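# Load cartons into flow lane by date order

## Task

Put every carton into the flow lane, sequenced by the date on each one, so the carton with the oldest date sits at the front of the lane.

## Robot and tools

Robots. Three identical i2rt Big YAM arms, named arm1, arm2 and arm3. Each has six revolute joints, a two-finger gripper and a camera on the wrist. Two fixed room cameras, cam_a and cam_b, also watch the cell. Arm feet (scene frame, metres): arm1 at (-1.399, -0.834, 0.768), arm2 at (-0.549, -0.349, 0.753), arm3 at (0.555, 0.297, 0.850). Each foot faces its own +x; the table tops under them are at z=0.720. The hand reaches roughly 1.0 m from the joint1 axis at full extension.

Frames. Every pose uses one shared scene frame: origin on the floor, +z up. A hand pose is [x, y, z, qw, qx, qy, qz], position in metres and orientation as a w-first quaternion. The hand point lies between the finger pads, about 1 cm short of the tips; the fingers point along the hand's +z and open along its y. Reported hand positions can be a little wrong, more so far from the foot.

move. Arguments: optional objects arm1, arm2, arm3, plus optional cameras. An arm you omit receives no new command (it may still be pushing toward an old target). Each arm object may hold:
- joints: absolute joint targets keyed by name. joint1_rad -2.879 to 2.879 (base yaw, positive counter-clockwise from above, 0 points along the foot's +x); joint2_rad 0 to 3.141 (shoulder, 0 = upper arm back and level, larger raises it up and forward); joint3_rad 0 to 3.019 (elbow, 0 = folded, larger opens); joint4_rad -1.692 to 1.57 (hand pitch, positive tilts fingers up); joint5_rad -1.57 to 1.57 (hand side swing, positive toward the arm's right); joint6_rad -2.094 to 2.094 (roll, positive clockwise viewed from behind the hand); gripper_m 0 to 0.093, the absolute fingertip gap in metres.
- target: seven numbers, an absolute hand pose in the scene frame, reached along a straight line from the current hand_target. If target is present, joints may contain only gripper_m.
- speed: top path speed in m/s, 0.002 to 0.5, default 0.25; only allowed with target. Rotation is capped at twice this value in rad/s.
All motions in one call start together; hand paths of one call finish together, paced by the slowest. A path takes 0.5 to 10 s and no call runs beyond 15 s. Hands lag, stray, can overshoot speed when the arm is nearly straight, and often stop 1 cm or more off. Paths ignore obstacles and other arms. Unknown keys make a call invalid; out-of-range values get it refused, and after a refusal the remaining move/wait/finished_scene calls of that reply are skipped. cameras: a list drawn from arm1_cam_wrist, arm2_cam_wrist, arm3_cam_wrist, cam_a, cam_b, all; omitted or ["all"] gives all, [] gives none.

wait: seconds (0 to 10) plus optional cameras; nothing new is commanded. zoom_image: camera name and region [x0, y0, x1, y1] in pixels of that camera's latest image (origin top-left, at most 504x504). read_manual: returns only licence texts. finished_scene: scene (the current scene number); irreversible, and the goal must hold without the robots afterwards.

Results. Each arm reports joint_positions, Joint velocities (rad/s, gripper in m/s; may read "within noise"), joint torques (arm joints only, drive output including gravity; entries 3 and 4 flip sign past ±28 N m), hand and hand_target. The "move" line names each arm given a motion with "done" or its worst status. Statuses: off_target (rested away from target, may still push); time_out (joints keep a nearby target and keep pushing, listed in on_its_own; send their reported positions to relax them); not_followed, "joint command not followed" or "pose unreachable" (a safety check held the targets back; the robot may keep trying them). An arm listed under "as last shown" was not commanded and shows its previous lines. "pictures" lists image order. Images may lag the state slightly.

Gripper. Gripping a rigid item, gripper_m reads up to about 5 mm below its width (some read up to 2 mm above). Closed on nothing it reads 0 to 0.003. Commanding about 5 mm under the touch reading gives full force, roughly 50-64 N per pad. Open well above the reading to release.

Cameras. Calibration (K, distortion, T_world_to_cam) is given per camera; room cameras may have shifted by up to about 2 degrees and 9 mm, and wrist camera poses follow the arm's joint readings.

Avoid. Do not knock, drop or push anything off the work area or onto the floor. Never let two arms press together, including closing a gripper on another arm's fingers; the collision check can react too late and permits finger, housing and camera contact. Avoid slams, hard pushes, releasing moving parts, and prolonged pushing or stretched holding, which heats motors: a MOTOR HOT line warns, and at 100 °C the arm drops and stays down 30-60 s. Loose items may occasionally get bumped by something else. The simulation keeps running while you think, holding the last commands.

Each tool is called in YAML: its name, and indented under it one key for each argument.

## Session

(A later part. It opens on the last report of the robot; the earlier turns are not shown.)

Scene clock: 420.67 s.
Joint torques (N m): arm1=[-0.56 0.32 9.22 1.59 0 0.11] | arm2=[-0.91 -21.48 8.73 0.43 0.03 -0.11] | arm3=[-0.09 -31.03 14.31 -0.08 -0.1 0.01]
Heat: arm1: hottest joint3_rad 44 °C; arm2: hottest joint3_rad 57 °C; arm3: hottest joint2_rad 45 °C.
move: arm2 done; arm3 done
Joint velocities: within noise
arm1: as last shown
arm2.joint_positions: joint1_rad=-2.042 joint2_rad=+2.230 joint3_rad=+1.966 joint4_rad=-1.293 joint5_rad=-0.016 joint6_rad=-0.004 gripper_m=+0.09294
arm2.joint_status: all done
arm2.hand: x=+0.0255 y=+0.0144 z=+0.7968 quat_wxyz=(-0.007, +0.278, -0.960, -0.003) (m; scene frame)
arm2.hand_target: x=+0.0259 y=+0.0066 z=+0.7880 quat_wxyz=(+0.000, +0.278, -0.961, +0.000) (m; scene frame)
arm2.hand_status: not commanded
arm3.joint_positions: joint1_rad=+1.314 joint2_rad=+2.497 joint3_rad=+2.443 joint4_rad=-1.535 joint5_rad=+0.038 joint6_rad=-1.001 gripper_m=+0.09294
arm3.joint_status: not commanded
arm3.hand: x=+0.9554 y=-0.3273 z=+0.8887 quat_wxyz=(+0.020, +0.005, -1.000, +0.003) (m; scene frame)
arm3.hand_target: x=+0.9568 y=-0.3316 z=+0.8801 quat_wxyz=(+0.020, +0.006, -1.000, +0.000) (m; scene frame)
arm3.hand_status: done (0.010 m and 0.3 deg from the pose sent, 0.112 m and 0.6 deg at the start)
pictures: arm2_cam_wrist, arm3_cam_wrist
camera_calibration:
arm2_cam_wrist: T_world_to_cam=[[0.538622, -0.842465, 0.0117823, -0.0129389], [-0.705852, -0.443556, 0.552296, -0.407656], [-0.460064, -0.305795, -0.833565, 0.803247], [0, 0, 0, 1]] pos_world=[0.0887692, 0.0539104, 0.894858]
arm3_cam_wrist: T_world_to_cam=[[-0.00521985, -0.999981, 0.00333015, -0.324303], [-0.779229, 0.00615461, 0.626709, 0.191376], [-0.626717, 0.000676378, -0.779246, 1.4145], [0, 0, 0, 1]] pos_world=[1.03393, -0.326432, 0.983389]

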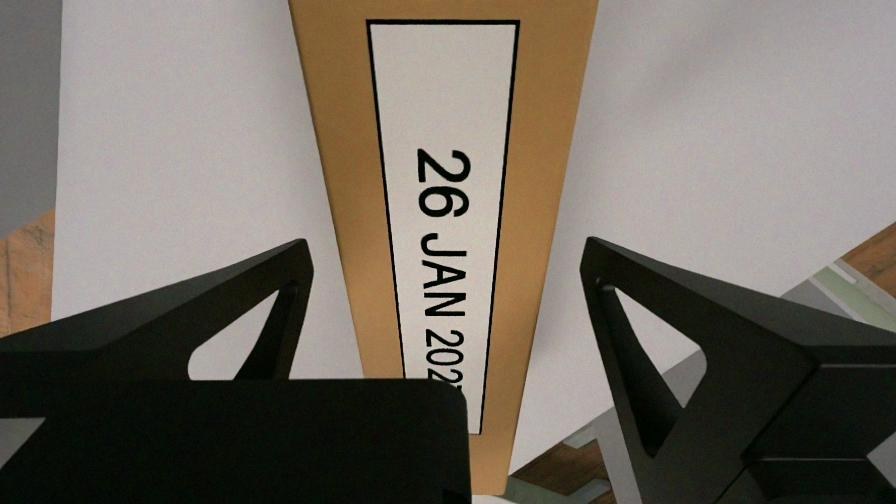

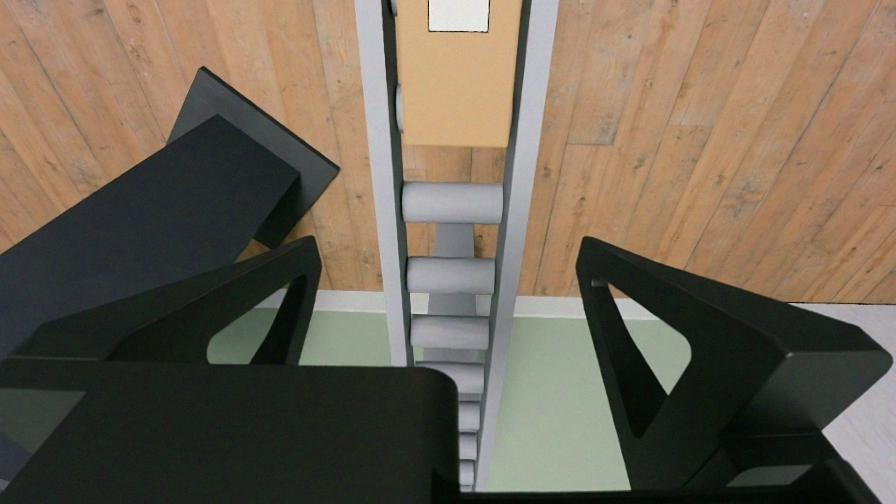

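move:
  arm2: {"target": [-0.18, -0.118, 0.98, 0.0, -0.2779, 0.9606, 0.0], "speed": 0.25}
  arm3: {"joints": {"joint1_rad": -0.344, "joint2_rad": 1.549, "joint3_rad": 1.093, "joint4_rad": -1.141, "joint5_rad": 0.0, "joint6_rad": -0.09}}
  cameras: ["cam_b"]

move:
  arm2: {"joints": {"joint1_rad": -1.2, "joint2_rad": 1.3, "joint3_rad": 1.1, "joint4_rad": -1.3, "joint5_rad": 0.0, "joint6_rad": 0.0}}
  arm3: {"joints": {"joint1_rad": -0.355, "joint2_rad": 1.95, "joint3_rad": 1.60, "joint4_rad": -1.28, "joint5_rad": 0.0, "joint6_rad": -0.09}}
  cameras: ["arm3_cam_wrist", "cam_b"]

Scene clock: 427.23 s.
Joint torques (N m): arm1=[-0.56 0.32 9.21 1.61 0 0.11] | arm2=[-0.91 -10.81 8.57 0.02 0.01 -0.12] | arm3=[-0.09 -16.91 9.81 0.18 -0.05 0.14]
Heat: arm1: hottest joint3_rad 44 °C; arm2: hottest joint3_rad 56 °C; arm3: hottest joint2_rad 46 °C.
move: arm2 off_target; arm3 done
Joint velocities: within noise
arm1: as last shown
arm2.joint_positions: joint1_rad=-2.044 joint2_rad=+1.472 joint3_rad=+1.393 joint4_rad=-1.456 joint5_rad=-0.016 joint6_rad=-0.005 gripper_m=+0.09294
arm2.joint_status: not commanded
arm2.hand: x=-0.1777 y=-0.1104 z=+0.9920 quat_wxyz=(-0.018, +0.278, -0.960, -0.006) (m; scene frame)
arm2.hand_target: x=-0.1801 y=-0.1180 z=+0.9804 quat_wxyz=(+0.000, +0.278, -0.961, +0.000) (m; scene frame)
arm2.hand_status: off_target (0.014 m and 2.2 deg from the pose sent, 0.305 m and 0.9 deg at the start)
arm3.joint_positions: joint1_rad=-0.343 joint2_rad=+1.549 joint3_rad=+1.093 joint4_rad=-1.136 joint5_rad=+0.002 joint6_rad=-0.097 gripper_m=+0.09299
arm3.joint_status: all done
arm3.hand: x=+0.1847 y=+0.0998 z=+0.9461 quat_wxyz=(+0.003, -0.957, -0.291, -0.011) (m; scene frame)
arm3.hand_target: x=+0.1858 y=+0.1003 z=+0.9459 quat_wxyz=(+0.002, -0.958, -0.287, -0.014) (m; scene frame)
arm3.hand_status: not commanded
pictures: cam_b

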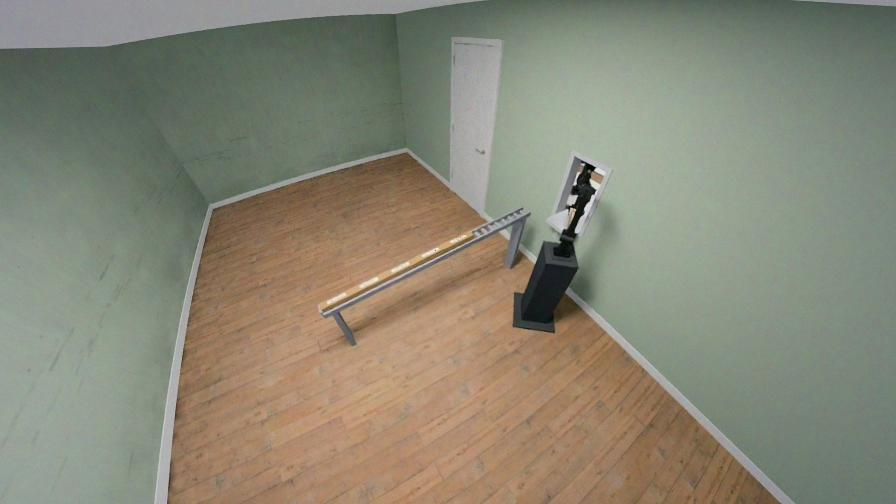

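Scene clock: 428.73 s.
Joint torques (N m): arm1=[-0.62 0.38 9.24 1.59 0 0.11] | arm2=[0.44 -8.29 8.4 0.91 -0.01 0.03] | arm3=[-0.85 -23.41 13.49 -0.14 -0.04 0.12]
Heat: arm1: hottest joint3_rad 44 °C; arm2: hottest joint3_rad 56 °C; arm3: hottest joint2_rad 46 °C.
move: arm2 done; arm3 done
Joint velocities: within noise
arm1: as last shown
arm2.joint_positions: joint1_rad=-1.207 joint2_rad=+1.298 joint3_rad=+1.119 joint4_rad=-1.310 joint5_rad=+0.000 joint6_rad=-0.005 gripper_m=+0.09295
arm2.joint_status: all done
arm2.hand: x=-0.4835 y=+0.0285 z=+0.9500 quat_wxyz=(-0.031, +0.644, -0.764, -0.019) (m; scene frame)
arm2.hand_target: x=-0.4866 y=+0.0253 z=+0.9416 quat_wxyz=(-0.027, +0.645, -0.764, -0.015) (m; scene frame)
arm2.hand_status: not commanded
arm3.joint_positions: joint1_rad=-0.343 joint2_rad=+1.935 joint3_rad=+1.563 joint4_rad=-1.270 joint5_rad=+0.002 joint6_rad=-0.097 gripper_m=+0.09299
arm3.joint_status: all done
arm3.hand: x=+0.0619 y=+0.0339 z=+0.9251 quat_wxyz=(+0.008, -0.956, -0.291, -0.036) (m; scene frame)
arm3.hand_target: x=+0.0496 y=+0.0343 z=+0.9297 quat_wxyz=(+0.006, -0.959, -0.282, -0.030) (m; scene frame)
arm3.hand_status: not commanded
pictures: arm3_cam_wrist, cam_b
camera_calibration:
arm3_cam_wrist: T_world_to_cam=[[-0.543108, 0.83963, -0.00737899, 0.0129186], [0.633415, 0.415457, 0.652826, -0.655381], [0.551198, 0.349881, -0.757472, 0.777701], [0, 0, 0, 1]] pos_world=[-0.00652265, -0.0106671, 1.01703]

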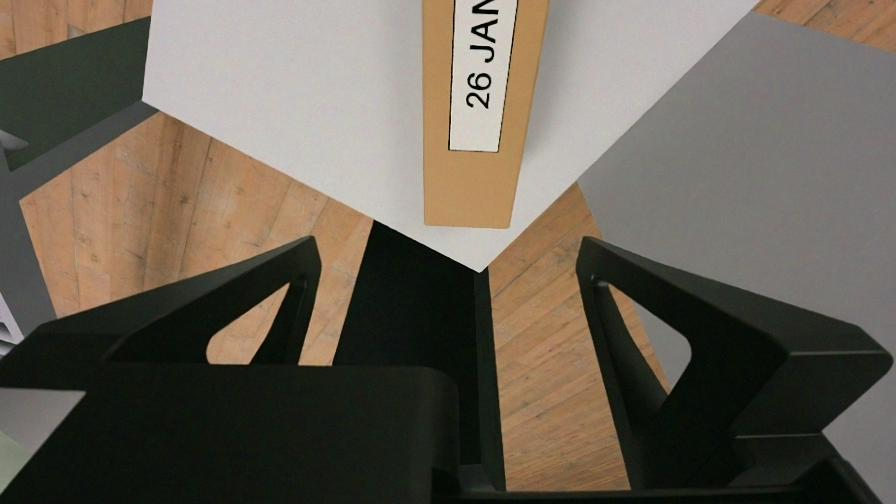

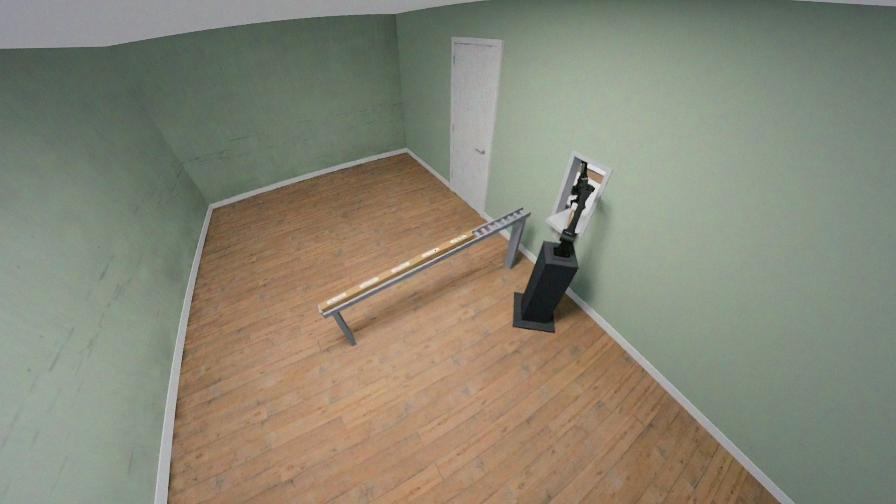

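move:
  arm3: {"target": [-0.005, 0.0165, 0.842, -0.0022, -0.9629, -0.2698, 0.008], "speed": 0.2}
  cameras: ["arm3_cam_wrist"]

Scene clock: 438.97 s.
Joint torques (N m): arm1=[-0.62 0.38 9.22 1.61 0 0.11] | arm2=[0.38 -8.18 8.4 0.91 -0.01 0.03] | arm3=[-0.73 -25.52 13.09 0.75 -0.07 0.13]
Heat: arm1: hottest joint3_rad 44 °C; arm2: hottest joint3_rad 55 °C; arm3: hottest joint3_rad 47 °C.
move: arm3 off_target
Joint velocities: within noise
arm1, arm2: as last shown
arm3.joint_positions: joint1_rad=-0.361 joint2_rad=+2.115 joint3_rad=+1.620 joint4_rad=-1.084 joint5_rad=+0.002 joint6_rad=-0.089 gripper_m=+0.09299
arm3.joint_status: not commanded
arm3.hand: x=+0.0119 y=+0.0188 z=+0.8410 quat_wxyz=(+0.002, -0.960, -0.279, -0.005) (m; scene frame)
arm3.hand_target: x=-0.0045 y=+0.0168 z=+0.8422 quat_wxyz=(-0.002, -0.963, -0.270, +0.008) (m; scene frame)
arm3.hand_status: off_target (0.017 m and 1.9 deg from the pose sent, 0.108 m and 5.7 deg at the start)
pictures: arm3_cam_wrist
camera_calibration:
arm3_cam_wrist: T_world_to_cam=[[-0.522034, 0.852922, -0.00222834, -0.00709929], [0.679011, 0.417169, 0.604081, -0.522093], [0.516164, 0.313838, -0.79692, 0.781097], [0, 0, 0, 1]] pos_world=[-0.0523732, -0.0212815, 0.937843]

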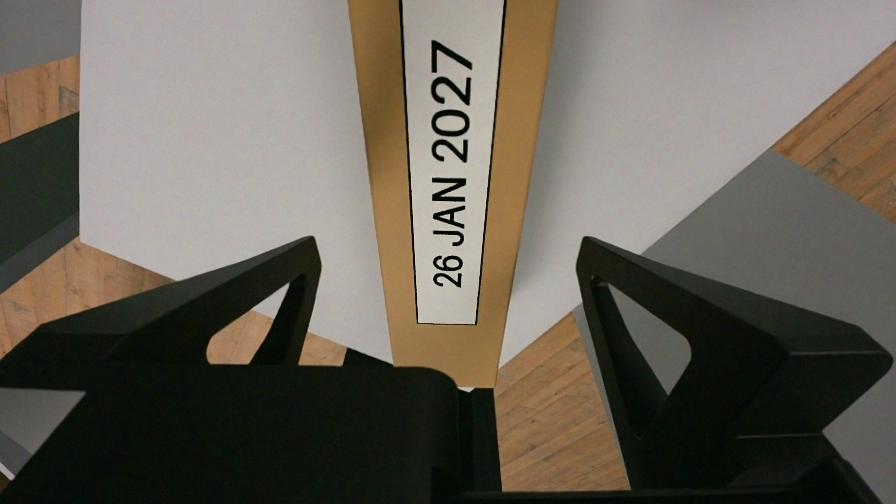

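move:
  arm3: {"target": [0.0094, 0.0173, 0.803, -0.0022, -0.963, -0.2694, 0.008], "speed": 0.12}
  cameras: ["arm3_cam_wrist"]

move:
  arm3: {"target": [0.0098, 0.0173, 0.780, -0.0022, -0.963, -0.2694, 0.008], "speed": 0.12}
  cameras: ["arm3_cam_wrist"]

Scene clock: 447.87 s.
Joint torques (N m): arm1=[-0.56 0.38 9.21 1.58 0 0.11] | arm2=[0.38 -8.23 8.4 0.92 -0.01 0.03] | arm3=[-0.15 -24.59 9.36 0.9 -0.06 0.16]
Heat: arm1: hottest joint3_rad 44 °C; arm2: hottest joint3_rad 54 °C; arm3: hottest joint3_rad 47 °C.
move: arm3 off_target
Joint velocities: within noise
arm1, arm2: as last shown
arm3.joint_positions: joint1_rad=-0.361 joint2_rad=+2.126 joint3_rad=+1.581 joint4_rad=-0.986 joint5_rad=+0.002 joint6_rad=-0.079 gripper_m=+0.09299
arm3.joint_status: not commanded
arm3.hand: x=+0.0071 y=+0.0164 z=+0.8218 quat_wxyz=(-0.003, -0.962, -0.274, +0.019) (m; scene frame)
arm3.hand_target: x=+0.0099 y=+0.0175 z=+0.8034 quat_wxyz=(-0.002, -0.963, -0.269, +0.008) (m; scene frame)
arm3.hand_status: off_target (0.019 m and 1.3 deg from the pose sent, 0.038 m and 1.9 deg at the start)
pictures: arm3_cam_wrist
camera_calibration:
arm3_cam_wrist: T_world_to_cam=[[-0.513242, 0.858243, 0.000984726, -0.0102785], [0.708307, 0.42293, 0.565183, -0.474589], [0.484648, 0.290773, -0.824965, 0.792802], [0, 0, 0, 1]] pos_world=[-0.0533507, -0.0209866, 0.922274]

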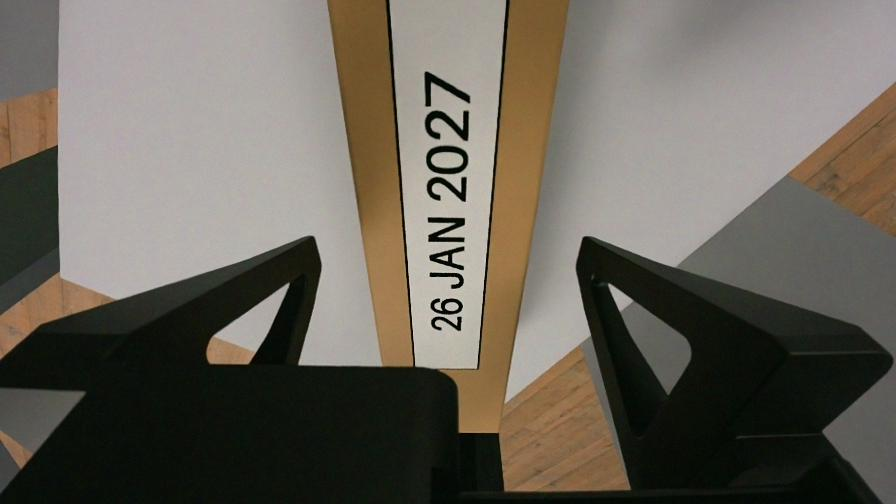

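Scene clock: 448.97 s.
Joint torques (N m): arm1=[-0.56 0.38 9.2 1.59 0 0.11] | arm2=[0.32 -8.23 8.42 0.91 -0.01 0.03] | arm3=[0.21 -24.59 9.22 0.85 -0.05 0.14]
Heat: arm1: hottest joint3_rad 44 °C; arm2: hottest joint3_rad 54 °C; arm3: hottest joint3_rad 47 °C.
move: arm3 off_target
Joint velocities: within noise
arm1, arm2: as last shown
arm3.joint_positions: joint1_rad=-0.361 joint2_rad=+2.161 joint3_rad=+1.569 joint4_rad=-0.942 joint5_rad=+0.002 joint6_rad=-0.079 gripper_m=+0.09299
arm3.joint_status: not commanded
arm3.hand: x=+0.0074 y=+0.0165 z=+0.7976 quat_wxyz=(-0.003, -0.962, -0.274, +0.017) (m; scene frame)
arm3.hand_target: x=+0.0102 y=+0.0175 z=+0.7803 quat_wxyz=(-0.002, -0.963, -0.269, +0.008) (m; scene frame)
arm3.hand_status: off_target (0.018 m and 1.2 deg from the pose sent, 0.042 m and 1.3 deg at the start)
pictures: arm3_cam_wrist
camera_calibration:
arm3_cam_wrist: T_world_to_cam=[[-0.512865, 0.858469, 0.000788579, -0.0100874], [0.707365, 0.422072, 0.567, -0.462613], [0.486419, 0.291352, -0.823717, 0.771584], [0, 0, 0, 1]] pos_world=[-0.0532505, -0.0208871, 0.897877]

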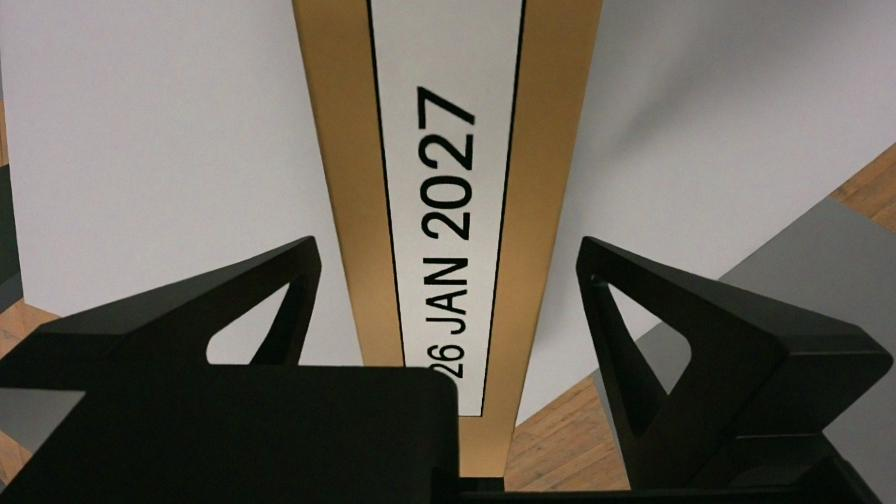

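move:
  arm3: {"joints": {"gripper_m": 0.045}}
  cameras: ["arm3_cam_wrist"]

move:
  arm3: {"target": [0.0098, 0.0185, 0.935, -0.0022, -0.963, -0.2694, 0.008], "speed": 0.15}
  cameras: ["arm3_cam_wrist"]

move:
  arm3: {"target": [0.175, 0.105, 0.96, -0.0022, -0.963, -0.2694, 0.008], "speed": 0.25}
  cameras: []

move:
  arm3: {"joints": {"joint1_rad": 1.021, "joint2_rad": 1.534, "joint3_rad": 1.0856, "joint4_rad": -1.122, "joint5_rad": 0.0, "joint6_rad": -1.297}}
  cameras: ["arm3_cam_wrist"]

move:
  arm3: {"target": [0.752, -0.345, 0.85, -0.02, -0.0081, 0.9998, 0.0], "speed": 0.2}
  cameras: ["arm3_cam_wrist", "cam_b"]

Scene clock: 458.70 s.
Joint torques (N m): arm1=[-0.5 0.32 9.21 1.58 0 0.11] | arm2=[0.44 -8.23 8.42 0.91 -0.01 0.03] | arm3=[0.26 -24.82 9.18 0.81 0 0.14]
Heat: arm1: hottest joint3_rad 44 °C; arm2: hottest joint3_rad 54 °C; arm3: hottest joint3_rad 46 °C.
move: arm3 off_target
Joint velocities: within noise
arm1.joint_positions: joint1_rad=+0.234 joint2_rad=+0.593 joint3_rad=+1.190 joint4_rad=-1.213 joint5_rad=+0.002 joint6_rad=-0.007 gripper_m=+0.09298
arm1.joint_status: not commanded
arm1.hand: x=-1.4647 y=-1.0908 z=+1.2370 quat_wxyz=(-0.279, -0.700, -0.549, +0.362) (m; scene frame)
arm1.hand_target: x=-1.4690 y=-1.0911 z=+1.2400 quat_wxyz=(-0.280, -0.705, -0.540, +0.365) (m; scene frame)
arm1.hand_status: not commanded
arm2: as last shown
arm3.joint_positions: joint1_rad=-0.361 joint2_rad=+2.161 joint3_rad=+1.569 joint4_rad=-0.942 joint5_rad=+0.001 joint6_rad=-0.078 gripper_m=+0.05821
arm3.joint_status: gripper_m off_target (ended at +0.05824, target +0.04500)
arm3.hand: x=+0.0075 y=+0.0163 z=+0.7976 quat_wxyz=(-0.003, -0.962, -0.273, +0.017) (m; scene frame)
arm3.hand_target: x=+0.0102 y=+0.0175 z=+0.7803 quat_wxyz=(-0.002, -0.963, -0.269, +0.008) (m; scene frame)
arm3.hand_status: not commanded
pictures: arm3_cam_wrist
camera_calibration:
arm3_cam_wrist: T_world_to_cam=[[-0.512587, 0.858635, -0.000398285, -0.0089173], [0.707154, 0.422419, 0.567005, -0.462579], [0.487019, 0.290358, -0.823714, 0.771621], [0, 0, 0, 1]] pos_world=[-0.0532502, -0.0209873, 0.897876]

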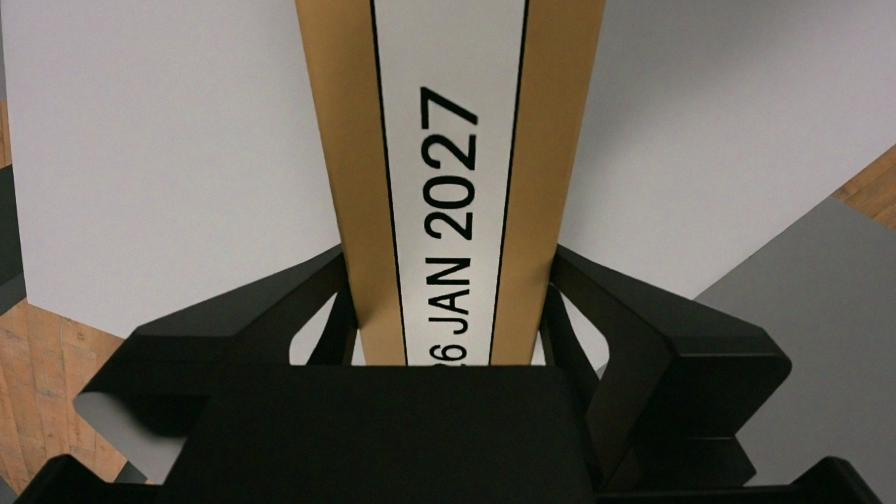

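Scene clock: 460.57 s.
Joint torques (N m): arm1=[-0.56 0.32 9.2 1.61 0 0.11] | arm2=[0.38 -8.23 8.43 0.91 -0.01 0.03] | arm3=[0.03 -28.04 15.2 -0.08 -0.01 0.13]
Heat: arm1: hottest joint3_rad 44 °C; arm2: hottest joint3_rad 54 °C; arm3: hottest joint3_rad 46 °C.
move: arm3 off_target
Joint velocities: within noise
arm1, arm2: as last shown
arm3.joint_positions: joint1_rad=-0.361 joint2_rad=+2.019 joint3_rad=+1.640 joint4_rad=-1.237 joint5_rad=+0.001 joint6_rad=-0.078 gripper_m=+0.05821
arm3.joint_status: not commanded
arm3.hand: x=+0.0290 y=+0.0275 z=+0.9045 quat_wxyz=(+0.005, -0.962, -0.273, -0.023) (m; scene frame)
arm3.hand_target: x=+0.0112 y=+0.0193 z=+0.9353 quat_wxyz=(-0.002, -0.963, -0.270, +0.008) (m; scene frame)
arm3.hand_status: off_target (0.037 m and 3.7 deg from the pose sent, 0.137 m and 1.2 deg at the start)
pictures: arm3_cam_wrist
camera_calibration:
arm3_cam_wrist: T_world_to_cam=[[-0.512424, 0.858715, -0.00546657, -0.00286844], [0.663179, 0.39977, 0.632754, -0.600693], [0.545541, 0.320613, -0.774334, 0.798776], [0, 0, 0, 1]] pos_world=[-0.0388675, -0.0134961, 0.998594]

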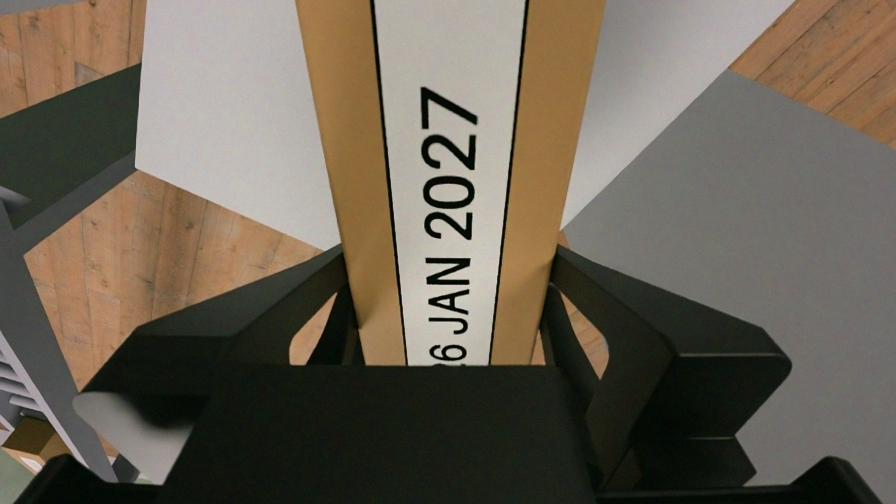

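Scene clock: 462.07 s.
Joint torques (N m): arm1=[-0.56 0.32 9.21 1.59 0 0.11] | arm2=[0.38 -8.29 8.42 0.91 -0.01 0.03] | arm3=[-0.21 -18.96 10.74 0.69 0 0.08]
Heat: arm1: hottest joint3_rad 44 °C; arm2: hottest joint3_rad 54 °C; arm3: hottest joint3_rad 46 °C.
move: arm3 off_target
Joint velocities: within noise
arm1, arm2: as last shown
arm3.joint_positions: joint1_rad=-0.361 joint2_rad=+1.547 joint3_rad=+1.095 joint4_rad=-1.142 joint5_rad=+0.001 joint6_rad=-0.078 gripper_m=+0.05821
arm3.joint_status: not commanded
arm3.hand: x=+0.1822 y=+0.1064 z=+0.9471 quat_wxyz=(+0.003, -0.962, -0.273, -0.013) (m; scene frame)
arm3.hand_target: x=+0.1752 y=+0.1051 z=+0.9600 quat_wxyz=(-0.002, -0.963, -0.269, +0.008) (m; scene frame)
arm3.hand_status: off_target (0.015 m and 2.5 deg from the pose sent, 0.174 m and 3.7 deg at the start)
pictures: none
No camera images: "cameras" was empty.

Scene clock: 463.87 s.
Joint torques (N m): arm1=[-0.56 0.26 9.21 1.61 0 0.11] | arm2=[0.38 -8.23 8.42 0.9 -0.01 0.03] | arm3=[0.5 -18.02 10.62 0.24 0.01 -0.04]
Heat: arm1: hottest joint3_rad 44 °C; arm2: hottest joint3_rad 53 °C; arm3: hottest joint3_rad 46 °C.
move: arm3 done
Joint velocities: within noise
arm1, arm2: as last shown
arm3.joint_positions: joint1_rad=+1.017 joint2_rad=+1.547 joint3_rad=+1.075 joint4_rad=-1.121 joint5_rad=-0.002 joint6_rad=-1.289 gripper_m=+0.05824
arm3.joint_status: all done
arm3.hand: x=+0.6701 y=-0.1015 z=+0.9414 quat_wxyz=(+0.001, +0.000, -1.000, -0.011) (m; scene frame)
arm3.hand_target: x=+0.6727 y=-0.1056 z=+0.9503 quat_wxyz=(-0.001, +0.006, -1.000, +0.000) (m; scene frame)
arm3.hand_status: not commanded
pictures: arm3_cam_wrist
camera_calibration:
arm3_cam_wrist: T_world_to_cam=[[-0.0151046, -0.999576, -0.0248801, -0.0670788], [-0.801508, -0.00277241, 0.597977, -0.0242659], [-0.597793, 0.0289738, -0.801127, 1.28067], [0, 0, 0, 1]] pos_world=[0.74511, -0.104223, 1.03882]

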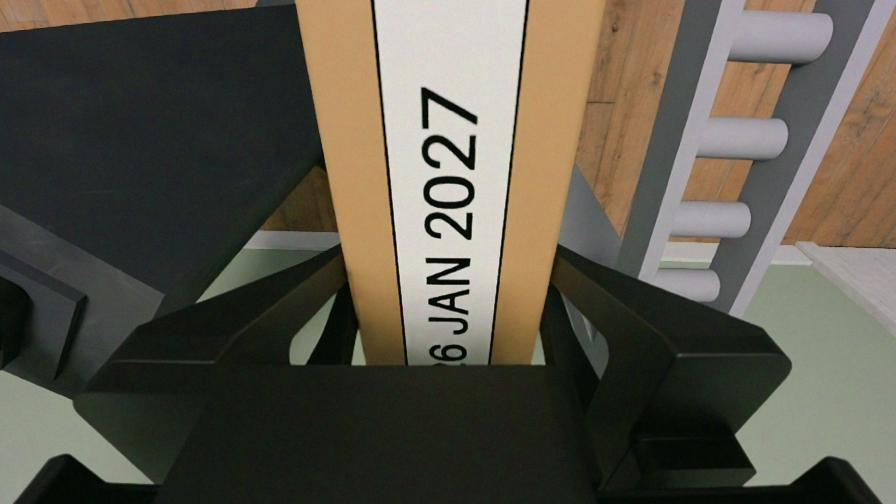

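Scene clock: 466.30 s.
Joint torques (N m): arm1=[-0.56 0.38 9.21 1.59 0.01 0.11] | arm2=[0.44 -8.23 8.43 0.91 -0.01 0.03] | arm3=[1.2 -29.63 15.21 -0.2 0.04 0.13]
Heat: arm1: hottest joint3_rad 44 °C; arm2: hottest joint3_rad 53 °C; arm3: hottest joint3_rad 46 °C.
move: arm3 off_target
Joint velocities: within noise
arm1: as last shown
arm2.joint_positions: joint1_rad=-1.207 joint2_rad=+1.298 joint3_rad=+1.119 joint4_rad=-1.310 joint5_rad=+0.000 joint6_rad=-0.005 gripper_m=+0.09295
arm2.joint_status: not commanded
arm2.hand: x=-0.4835 y=+0.0285 z=+0.9500 quat_wxyz=(-0.031, +0.644, -0.764, -0.019) (m; scene frame)
arm2.hand_target: x=-0.4866 y=+0.0253 z=+0.9416 quat_wxyz=(-0.027, +0.645, -0.764, -0.015) (m; scene frame)
arm2.hand_status: not commanded
arm3.joint_positions: joint1_rad=+1.033 joint2_rad=+2.258 joint3_rad=+1.847 joint4_rad=-1.215 joint5_rad=+0.037 joint6_rad=-1.286 gripper_m=+0.05824
arm3.joint_status: not commanded
arm3.hand: x=+0.7391 y=-0.3268 z=+0.8321 quat_wxyz=(+0.025, +0.007, -0.999, -0.021) (m; scene frame)
arm3.hand_target: x=+0.7517 y=-0.3438 z=+0.8504 quat_wxyz=(+0.020, +0.008, -1.000, +0.000) (m; scene frame)
arm3.hand_status: off_target (0.029 m and 2.5 deg from the pose sent, 0.273 m and 2.6 deg at the start)
pictures: arm3_cam_wrist, cam_b
camera_calibration:
arm3_cam_wrist: T_world_to_cam=[[-0.00259486, -0.998984, -0.044987, -0.286237], [-0.772444, -0.026568, 0.634526, 0.0361557], [-0.635077, 0.0363965, -0.771591, 1.24638], [0, 0, 0, 1]] pos_world=[0.81873, -0.330349, 0.925873]

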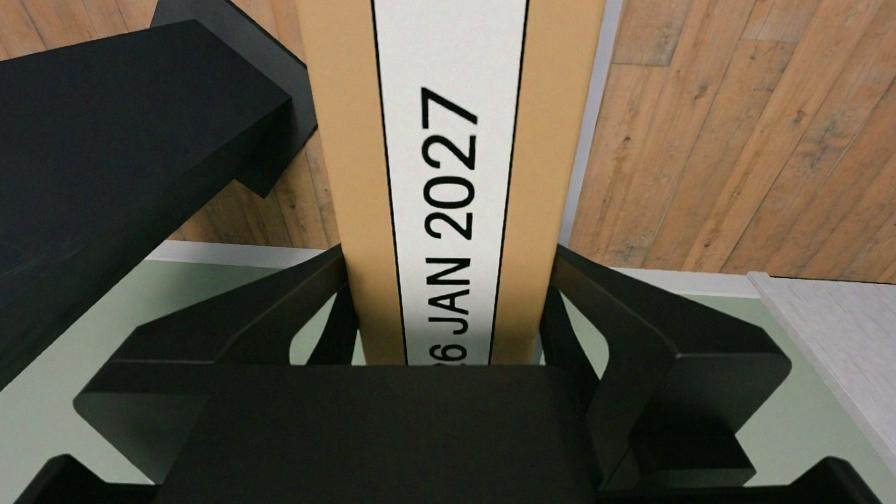

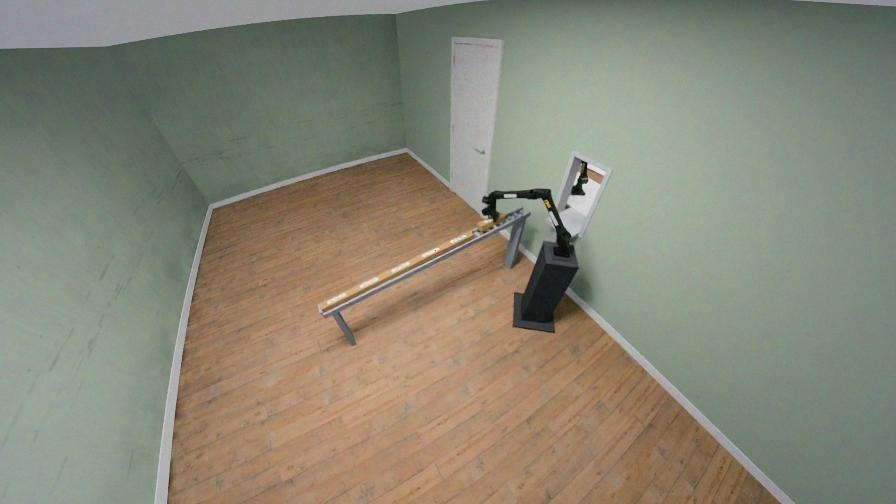

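move:
  arm3: {"target": [0.752, -0.345, 0.80, -0.02, -0.0081, 0.9998, 0.0], "speed": 0.15}
  cameras: ["arm3_cam_wrist"]

move:
  arm3: {"target": [0.752, -0.344, 0.765, -0.02, -0.0081, 0.9998, 0.0], "speed": 0.1}
  cameras: ["arm3_cam_wrist"]

Scene clock: 470.10 s.
Joint torques (N m): arm1=[-0.62 0.38 9.21 1.61 0 0.1] | arm2=[0.38 -8.23 8.42 0.92 -0.01 0.03] | arm3=[0.91 -30.56 12.15 0.4 -0.07 0.12]
Heat: arm1: hottest joint3_rad 44 °C; arm2: hottest joint3_rad 53 °C; arm3: hottest joint3_rad 46 °C.
move: arm3 off_target
Joint velocities: within noise
arm1, arm2: as last shown
arm3.joint_positions: joint1_rad=+1.033 joint2_rad=+2.329 joint3_rad=+1.847 joint4_rad=-1.142 joint5_rad=+0.042 joint6_rad=-1.285 gripper_m=+0.05824
arm3.joint_status: not commanded
arm3.hand: x=+0.7404 y=-0.3323 z=+0.7863 quat_wxyz=(+0.027, +0.007, -0.999, -0.020) (m; scene frame)
arm3.hand_target: x=+0.7518 y=-0.3444 z=+0.8003 quat_wxyz=(+0.020, +0.008, -1.000, +0.000) (m; scene frame)
arm3.hand_status: off_target (0.022 m and 2.4 deg from the pose sent, 0.039 m and 2.5 deg at the start)
pictures: arm3_cam_wrist
camera_calibration:
arm3_cam_wrist: T_world_to_cam=[[-0.00325868, -0.999101, -0.0422571, -0.295496], [-0.770157, -0.0244463, 0.637385, 0.0628197], [-0.637845, 0.0346217, -0.769386, 1.21176], [0, 0, 0, 1]] pos_world=[0.820331, -0.335648, 0.87978]

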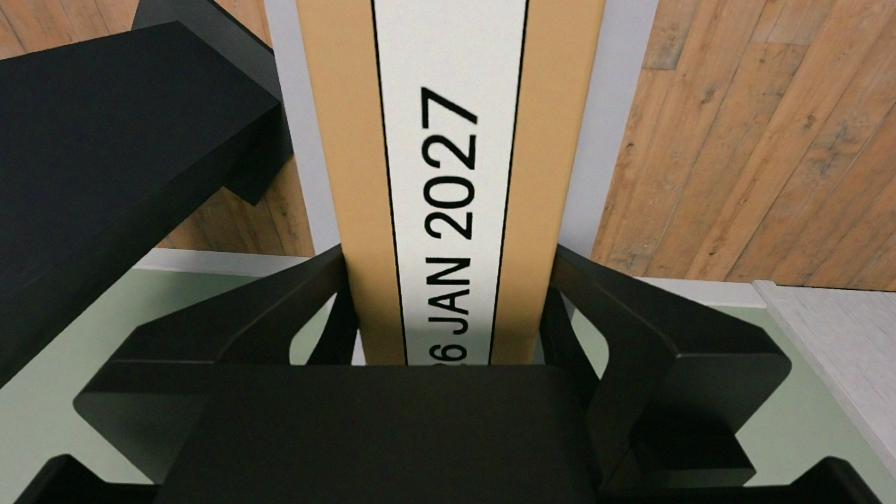

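Scene clock: 471.10 s.
Joint torques (N m): arm1=[-0.56 0.32 9.21 1.59 0 0.11] | arm2=[0.44 -8.23 8.43 0.91 -0.01 0.03] | arm3=[0.91 -27.34 10.54 0.98 -0.17 0.02]
Heat: arm1: hottest joint3_rad 44 °C; arm2: hottest joint3_rad 53 °C; arm3: hottest joint3_rad 46 °C.
move: arm3 off_target
Joint velocities: within noise
arm1, arm2: as last shown
arm3.joint_positions: joint1_rad=+1.035 joint2_rad=+2.333 joint3_rad=+1.847 joint4_rad=-1.094 joint5_rad=+0.044 joint6_rad=-1.273 gripper_m=+0.05824
arm3.joint_status: not commanded
arm3.hand: x=+0.7448 y=-0.3428 z=+0.7838 quat_wxyz=(+0.021, +0.002, -1.000, +0.002) (m; scene frame)
arm3.hand_target: x=+0.7518 y=-0.3432 z=+0.7653 quat_wxyz=(+0.020, +0.008, -1.000, +0.000) (m; scene frame)
arm3.hand_status: off_target (0.020 m and 0.8 deg from the pose sent, 0.027 m and 2.4 deg at the start)
pictures: arm3_cam_wrist
camera_calibration:
arm3_cam_wrist: T_world_to_cam=[[-0.012636, -0.999917, 0.00234121, -0.33434], [-0.776949, 0.0112922, 0.629462, 0.0910712], [-0.629436, 0.0061349, -0.777028, 1.20296], [0, 0, 0, 1]] pos_world=[0.823722, -0.342721, 0.878193]

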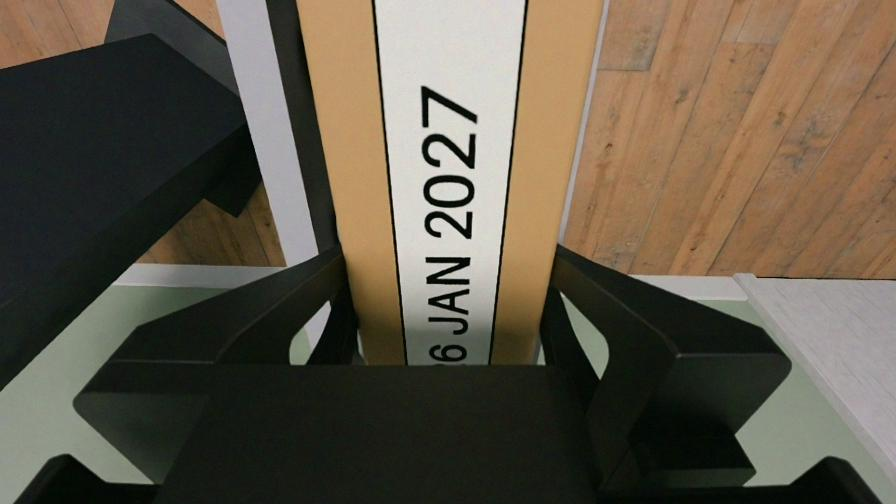

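move:
  arm3: {"target": [0.754, -0.333, 0.798, -0.02, -0.0081, 0.9998, 0.0], "speed": 0.1}
  cameras: ["arm3_cam_wrist"]

move:
  arm3: {"target": [0.754, -0.332, 0.772, -0.02, -0.0081, 0.9998, 0.0], "speed": 0.08}
  cameras: ["arm3_cam_wrist"]

Scene clock: 475.50 s.
Joint torques (N m): arm1=[-0.56 0.38 9.18 1.61 0.01 0.11] | arm2=[0.38 -8.29 8.43 0.92 -0.01 0.03] | arm3=[0.91 -32.09 9.4 -0.24 -0.29 0.09]
Heat: arm1: hottest joint3_rad 44 °C; arm2: hottest joint3_rad 53 °C; arm3: hottest joint3_rad 46 °C.
move: arm3 off_target
Joint velocities: within noise
arm1, arm2: as last shown
arm3.joint_positions: joint1_rad=+1.041 joint2_rad=+2.322 joint3_rad=+1.826 joint4_rad=-1.094 joint5_rad=+0.047 joint6_rad=-1.272 gripper_m=+0.05824
arm3.joint_status: not commanded
arm3.hand: x=+0.7462 y=-0.3354 z=+0.7840 quat_wxyz=(+0.024, +0.004, -1.000, -0.002) (m; scene frame)
arm3.hand_target: x=+0.7540 y=-0.3331 z=+0.7979 quat_wxyz=(+0.020, +0.008, -1.000, +0.000) (m; scene frame)
arm3.hand_status: off_target (0.016 m and 0.7 deg from the pose sent, 0.020 m and 0.8 deg at the start)
pictures: arm3_cam_wrist
camera_calibration:
arm3_cam_wrist: T_world_to_cam=[[-0.0072408, -0.999953, -0.00637938, -0.324037], [-0.773192, 0.00155298, 0.634171, 0.0820897], [-0.634131, 0.00952438, -0.773167, 1.20559], [0, 0, 0, 1]] pos_world=[0.825627, -0.335631, 0.877996]

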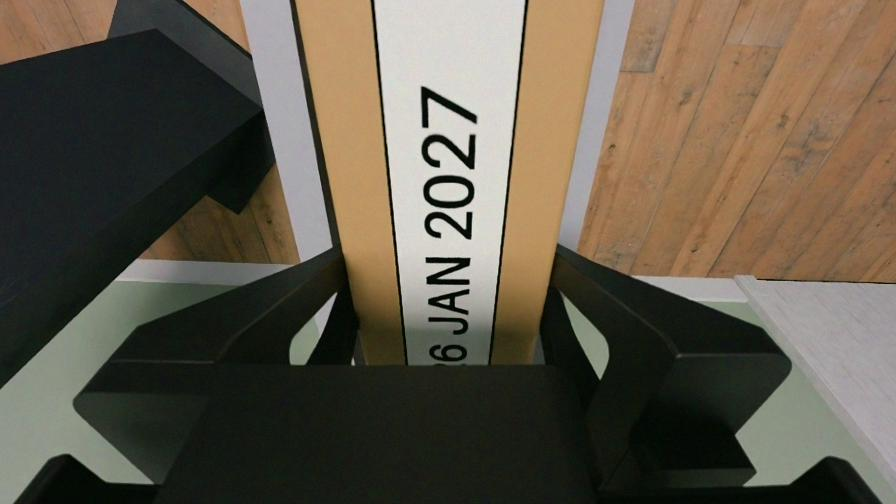

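Scene clock: 476.47 s.
Joint torques (N m): arm1=[-0.62 0.32 9.21 1.59 0 0.11] | arm2=[0.38 -8.23 8.43 0.91 -0.01 0.03] | arm3=[0.67 -29.16 8.79 0.8 -0.33 0.07]
Heat: arm1: hottest joint3_rad 44 °C; arm2: hottest joint3_rad 53 °C; arm3: hottest joint3_rad 46 °C.
move: arm3 off_target
Joint velocities: within noise
arm1.joint_positions: joint1_rad=+0.234 joint2_rad=+0.593 joint3_rad=+1.190 joint4_rad=-1.213 joint5_rad=+0.002 joint6_rad=-0.007 gripper_m=+0.09298
arm1.joint_status: not commanded
arm1.hand: x=-1.4647 y=-1.0908 z=+1.2370 quat_wxyz=(-0.279, -0.700, -0.549, +0.362) (m; scene frame)
arm1.hand_target: x=-1.4690 y=-1.0911 z=+1.2400 quat_wxyz=(-0.280, -0.705, -0.540, +0.365) (m; scene frame)
arm1.hand_status: not commanded
arm2: as last shown
arm3.joint_positions: joint1_rad=+1.044 joint2_rad=+2.322 joint3_rad=+1.817 joint4_rad=-1.076 joint5_rad=+0.049 joint6_rad=-1.271 gripper_m=+0.05824
arm3.joint_status: not commanded
arm3.hand: x=+0.7479 y=-0.3353 z=+0.7810 quat_wxyz=(+0.024, +0.005, -1.000, +0.002) (m; scene frame)
arm3.hand_target: x=+0.7540 y=-0.3319 z=+0.7723 quat_wxyz=(+0.020, +0.008, -1.000, +0.000) (m; scene frame)
arm3.hand_status: off_target (0.011 m and 0.6 deg from the pose sent, 0.015 m and 0.7 deg at the start)
pictures: arm3_cam_wrist
camera_calibration:
arm3_cam_wrist: T_world_to_cam=[[-0.00531443, -0.999983, 0.00257809, -0.332485], [-0.773755, 0.00574528, 0.633459, 0.0877942], [-0.633463, 0.00137167, -0.773772, 1.20159], [0, 0, 0, 1]] pos_world=[0.827328, -0.334632, 0.875001]

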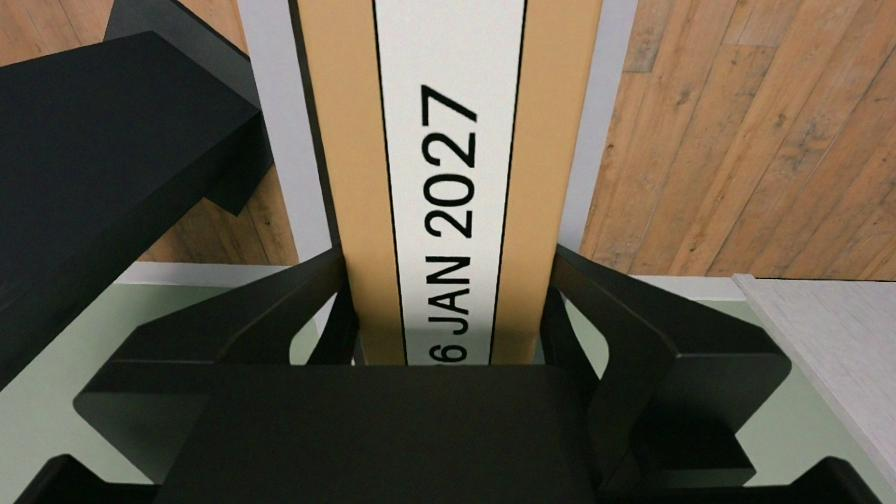

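move:
  arm3: {"target": [0.754, -0.329, 0.748, -0.02, -0.0081, 0.9998, 0.0], "speed": 0.08}
  cameras: ["arm3_cam_wrist"]

move:
  arm3: {"target": [0.754, -0.326, 0.728, -0.02, -0.0081, 0.9998, 0.0], "speed": 0.08}
  cameras: ["arm3_cam_wrist"]

Scene clock: 480.40 s.
Joint torques (N m): arm1=[-0.62 0.38 9.21 1.59 0 0.11] | arm2=[0.38 -8.29 8.42 0.91 -0.01 0.03] | arm3=[0.38 -26.87 8.2 1.55 -0.42 -0.01]
Heat: arm1: hottest joint3_rad 44 °C; arm2: hottest joint3_rad 53 °C; arm3: hottest joint3_rad 46 °C.
move: arm3 off_target
Joint velocities: within noise
arm1, arm2: as last shown
arm3.joint_positions: joint1_rad=+1.051 joint2_rad=+2.320 joint3_rad=+1.801 joint4_rad=-1.048 joint5_rad=+0.051 joint6_rad=-1.261 gripper_m=+0.05823
arm3.joint_status: not commanded
arm3.hand: x=+0.7519 y=-0.3348 z=+0.7770 quat_wxyz=(+0.023, +0.003, -1.000, +0.010) (m; scene frame)
arm3.hand_target: x=+0.7535 y=-0.3279 z=+0.7489 quat_wxyz=(+0.020, +0.008, -1.000, +0.000) (m; scene frame)
arm3.hand_status: off_target (0.030 m and 1.3 deg from the pose sent, 0.034 m and 0.6 deg at the start)
pictures: arm3_cam_wrist
camera_calibration:
arm3_cam_wrist: T_world_to_cam=[[-0.00884158, -0.999801, 0.0178935, -0.341097], [-0.77527, 0.0181557, 0.631369, 0.100261], [-0.631568, -0.00829004, -0.775276, 1.19751], [0, 0, 0, 1]] pos_world=[0.831025, -0.332922, 0.871207]

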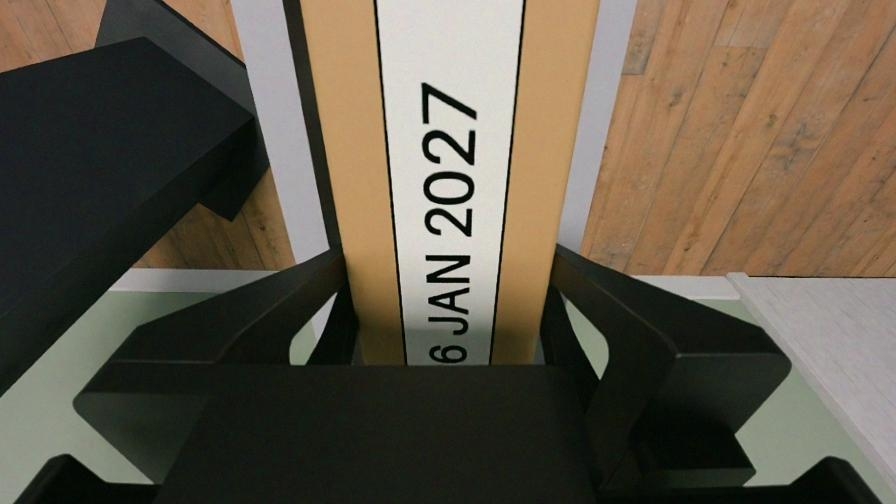

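Scene clock: 481.37 s.
Joint torques (N m): arm1=[-0.5 0.38 9.2 1.59 0 0.1] | arm2=[0.38 -8.29 8.43 0.9 -0.01 0.03] | arm3=[-0.15 -24.12 7.72 2.03 -0.32 -0.03]
Heat: arm1: hottest joint3_rad 44 °C; arm2: hottest joint3_rad 53 °C; arm3: hottest joint3_rad 46 °C.
move: arm3 off_target
Joint velocities: within noise
arm1, arm2: as last shown
arm3.joint_positions: joint1_rad=+1.056 joint2_rad=+2.313 joint3_rad=+1.783 joint4_rad=-1.020 joint5_rad=+0.048 joint6_rad=-1.258 gripper_m=+0.05823
arm3.joint_status: not commanded
arm3.hand: x=+0.7556 y=-0.3340 z=+0.7757 quat_wxyz=(+0.019, +0.004, -1.000, +0.018) (m; scene frame)
arm3.hand_target: x=+0.7530 y=-0.3232 z=+0.7301 quat_wxyz=(+0.020, +0.008, -1.000, +0.000) (m; scene frame)
arm3.hand_status: off_target (0.048 m and 2.1 deg from the pose sent, 0.050 m and 1.3 deg at the start)
pictures: arm3_cam_wrist
camera_calibration:
arm3_cam_wrist: T_world_to_cam=[[-0.00741731, -0.999429, 0.0329688, -0.352945], [-0.780506, 0.0263963, 0.62459, 0.115901], [-0.625104, -0.0210996, -0.780256, 1.19353], [0, 0, 0, 1]] pos_world=[0.833924, -0.33062, 0.870504]

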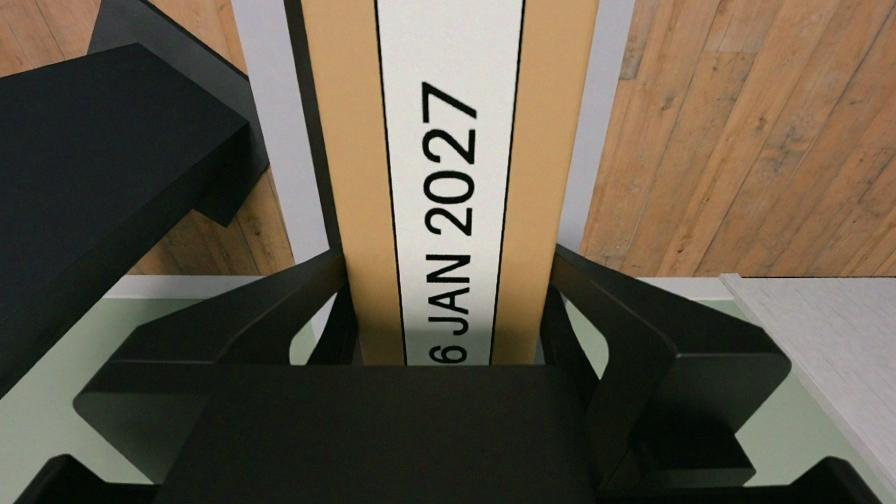

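move:
  arm3: {"target": [0.754, -0.3305, 0.770, -0.02, -0.0081, 0.9998, 0.0], "speed": 0.1}
  cameras: ["arm3_cam_wrist"]

Scene clock: 489.00 s.
Joint torques (N m): arm1=[-0.56 0.32 9.22 1.61 0.01 0.11] | arm2=[0.38 -8.23 8.42 0.92 -0.01 0.03] | arm3=[-0.26 -27.93 11.07 -0.25 -0.36 0.14]
Heat: arm1: hottest joint3_rad 44 °C; arm2: hottest joint3_rad 52 °C; arm3: hottest joint3_rad 45 °C.
move: arm3 done
Joint velocities: within noise
arm1, arm2: as last shown
arm3.joint_positions: joint1_rad=+1.056 joint2_rad=+2.309 joint3_rad=+1.783 joint4_rad=-1.037 joint5_rad=+0.050 joint6_rad=-1.275 gripper_m=+0.05823
arm3.joint_status: not commanded
arm3.hand: x=+0.7542 y=-0.3305 z=+0.7776 quat_wxyz=(+0.022, +0.013, -1.000, +0.011) (m; scene frame)
arm3.hand_target: x=+0.7539 y=-0.3304 z=+0.7700 quat_wxyz=(+0.020, +0.008, -1.000, +0.000) (m; scene frame)
arm3.hand_status: done (0.008 m and 1.4 deg from the pose sent, 0.007 m and 2.1 deg at the start)
pictures: arm3_cam_wrist
camera_calibration:
arm3_cam_wrist: T_world_to_cam=[[0.0101785, -0.999763, 0.0192313, -0.352222], [-0.776986, 0.00419863, 0.629503, 0.0997794], [-0.629435, -0.0213498, -0.77676, 1.19476], [0, 0, 0, 1]] pos_world=[0.833136, -0.327049, 0.872004]

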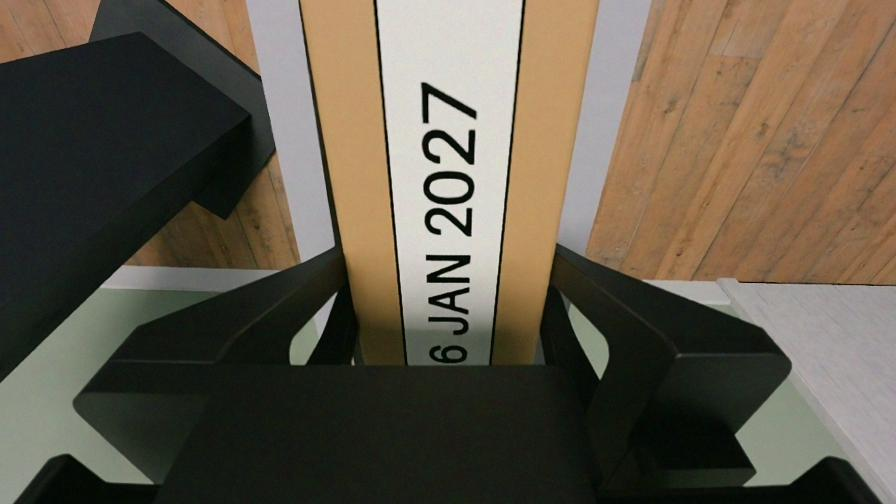

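move:
  arm3: {"target": [0.754, -0.3305, 0.752, -0.02, -0.0081, 0.9998, 0.0], "speed": 0.08}
  cameras: ["arm3_cam_wrist"]

Scene clock: 492.40 s.
Joint torques (N m): arm1=[-0.56 0.38 9.21 1.59 0 0.11] | arm2=[0.38 -8.23 8.4 0.91 -0.01 0.03] | arm3=[-0.09 -25.82 10.51 0.64 -0.37 0.14]
Heat: arm1: hottest joint3_rad 44 °C; arm2: hottest joint3_rad 52 °C; arm3: hottest joint3_rad 45 °C.
move: arm3 off_target
Joint velocities: within noise
arm1: as last shown
arm2.joint_positions: joint1_rad=-1.207 joint2_rad=+1.298 joint3_rad=+1.119 joint4_rad=-1.310 joint5_rad=+0.000 joint6_rad=-0.005 gripper_m=+0.09295
arm2.joint_status: not commanded
arm2.hand: x=-0.4835 y=+0.0285 z=+0.9500 quat_wxyz=(-0.031, +0.644, -0.764, -0.019) (m; scene frame)
arm2.hand_target: x=-0.4866 y=+0.0253 z=+0.9416 quat_wxyz=(-0.027, +0.645, -0.764, -0.015) (m; scene frame)
arm2.hand_status: not commanded
arm3.joint_positions: joint1_rad=+1.056 joint2_rad=+2.309 joint3_rad=+1.783 joint4_rad=-1.033 joint5_rad=+0.050 joint6_rad=-1.275 gripper_m=+0.05823
arm3.joint_status: not commanded
arm3.hand: x=+0.7546 y=-0.3316 z=+0.7776 quat_wxyz=(+0.021, +0.013, -1.000, +0.013) (m; scene frame)
arm3.hand_target: x=+0.7536 y=-0.3294 z=+0.7525 quat_wxyz=(+0.020, +0.008, -1.000, +0.000) (m; scene frame)
arm3.hand_status: off_target (0.026 m and 1.6 deg from the pose sent, 0.026 m and 1.4 deg at the start)
pictures: arm3_cam_wrist
camera_calibration:
arm3_cam_wrist: T_world_to_cam=[[0.0101414, -0.99967, 0.0235894, -0.356564], [-0.777908, 0.00693537, 0.62834, 0.102553], [-0.628296, -0.0247226, -0.777581, 1.19361], [0, 0, 0, 1]] pos_world=[0.833336, -0.327648, 0.872105]

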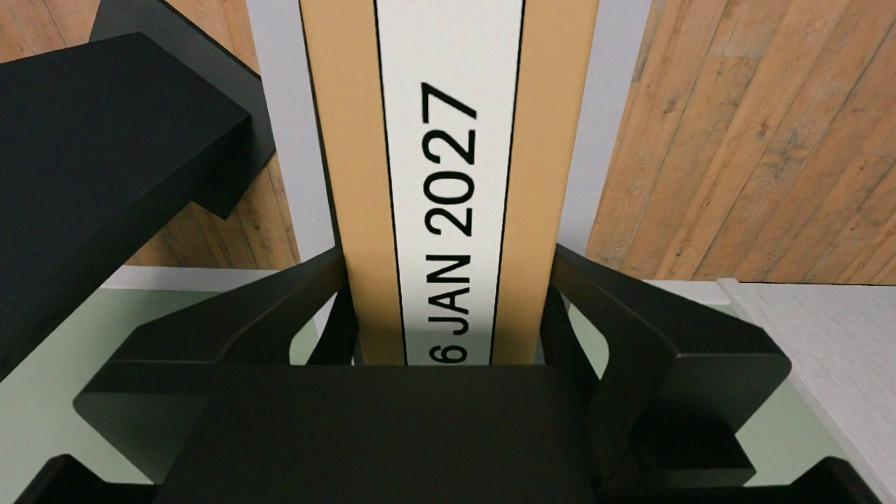

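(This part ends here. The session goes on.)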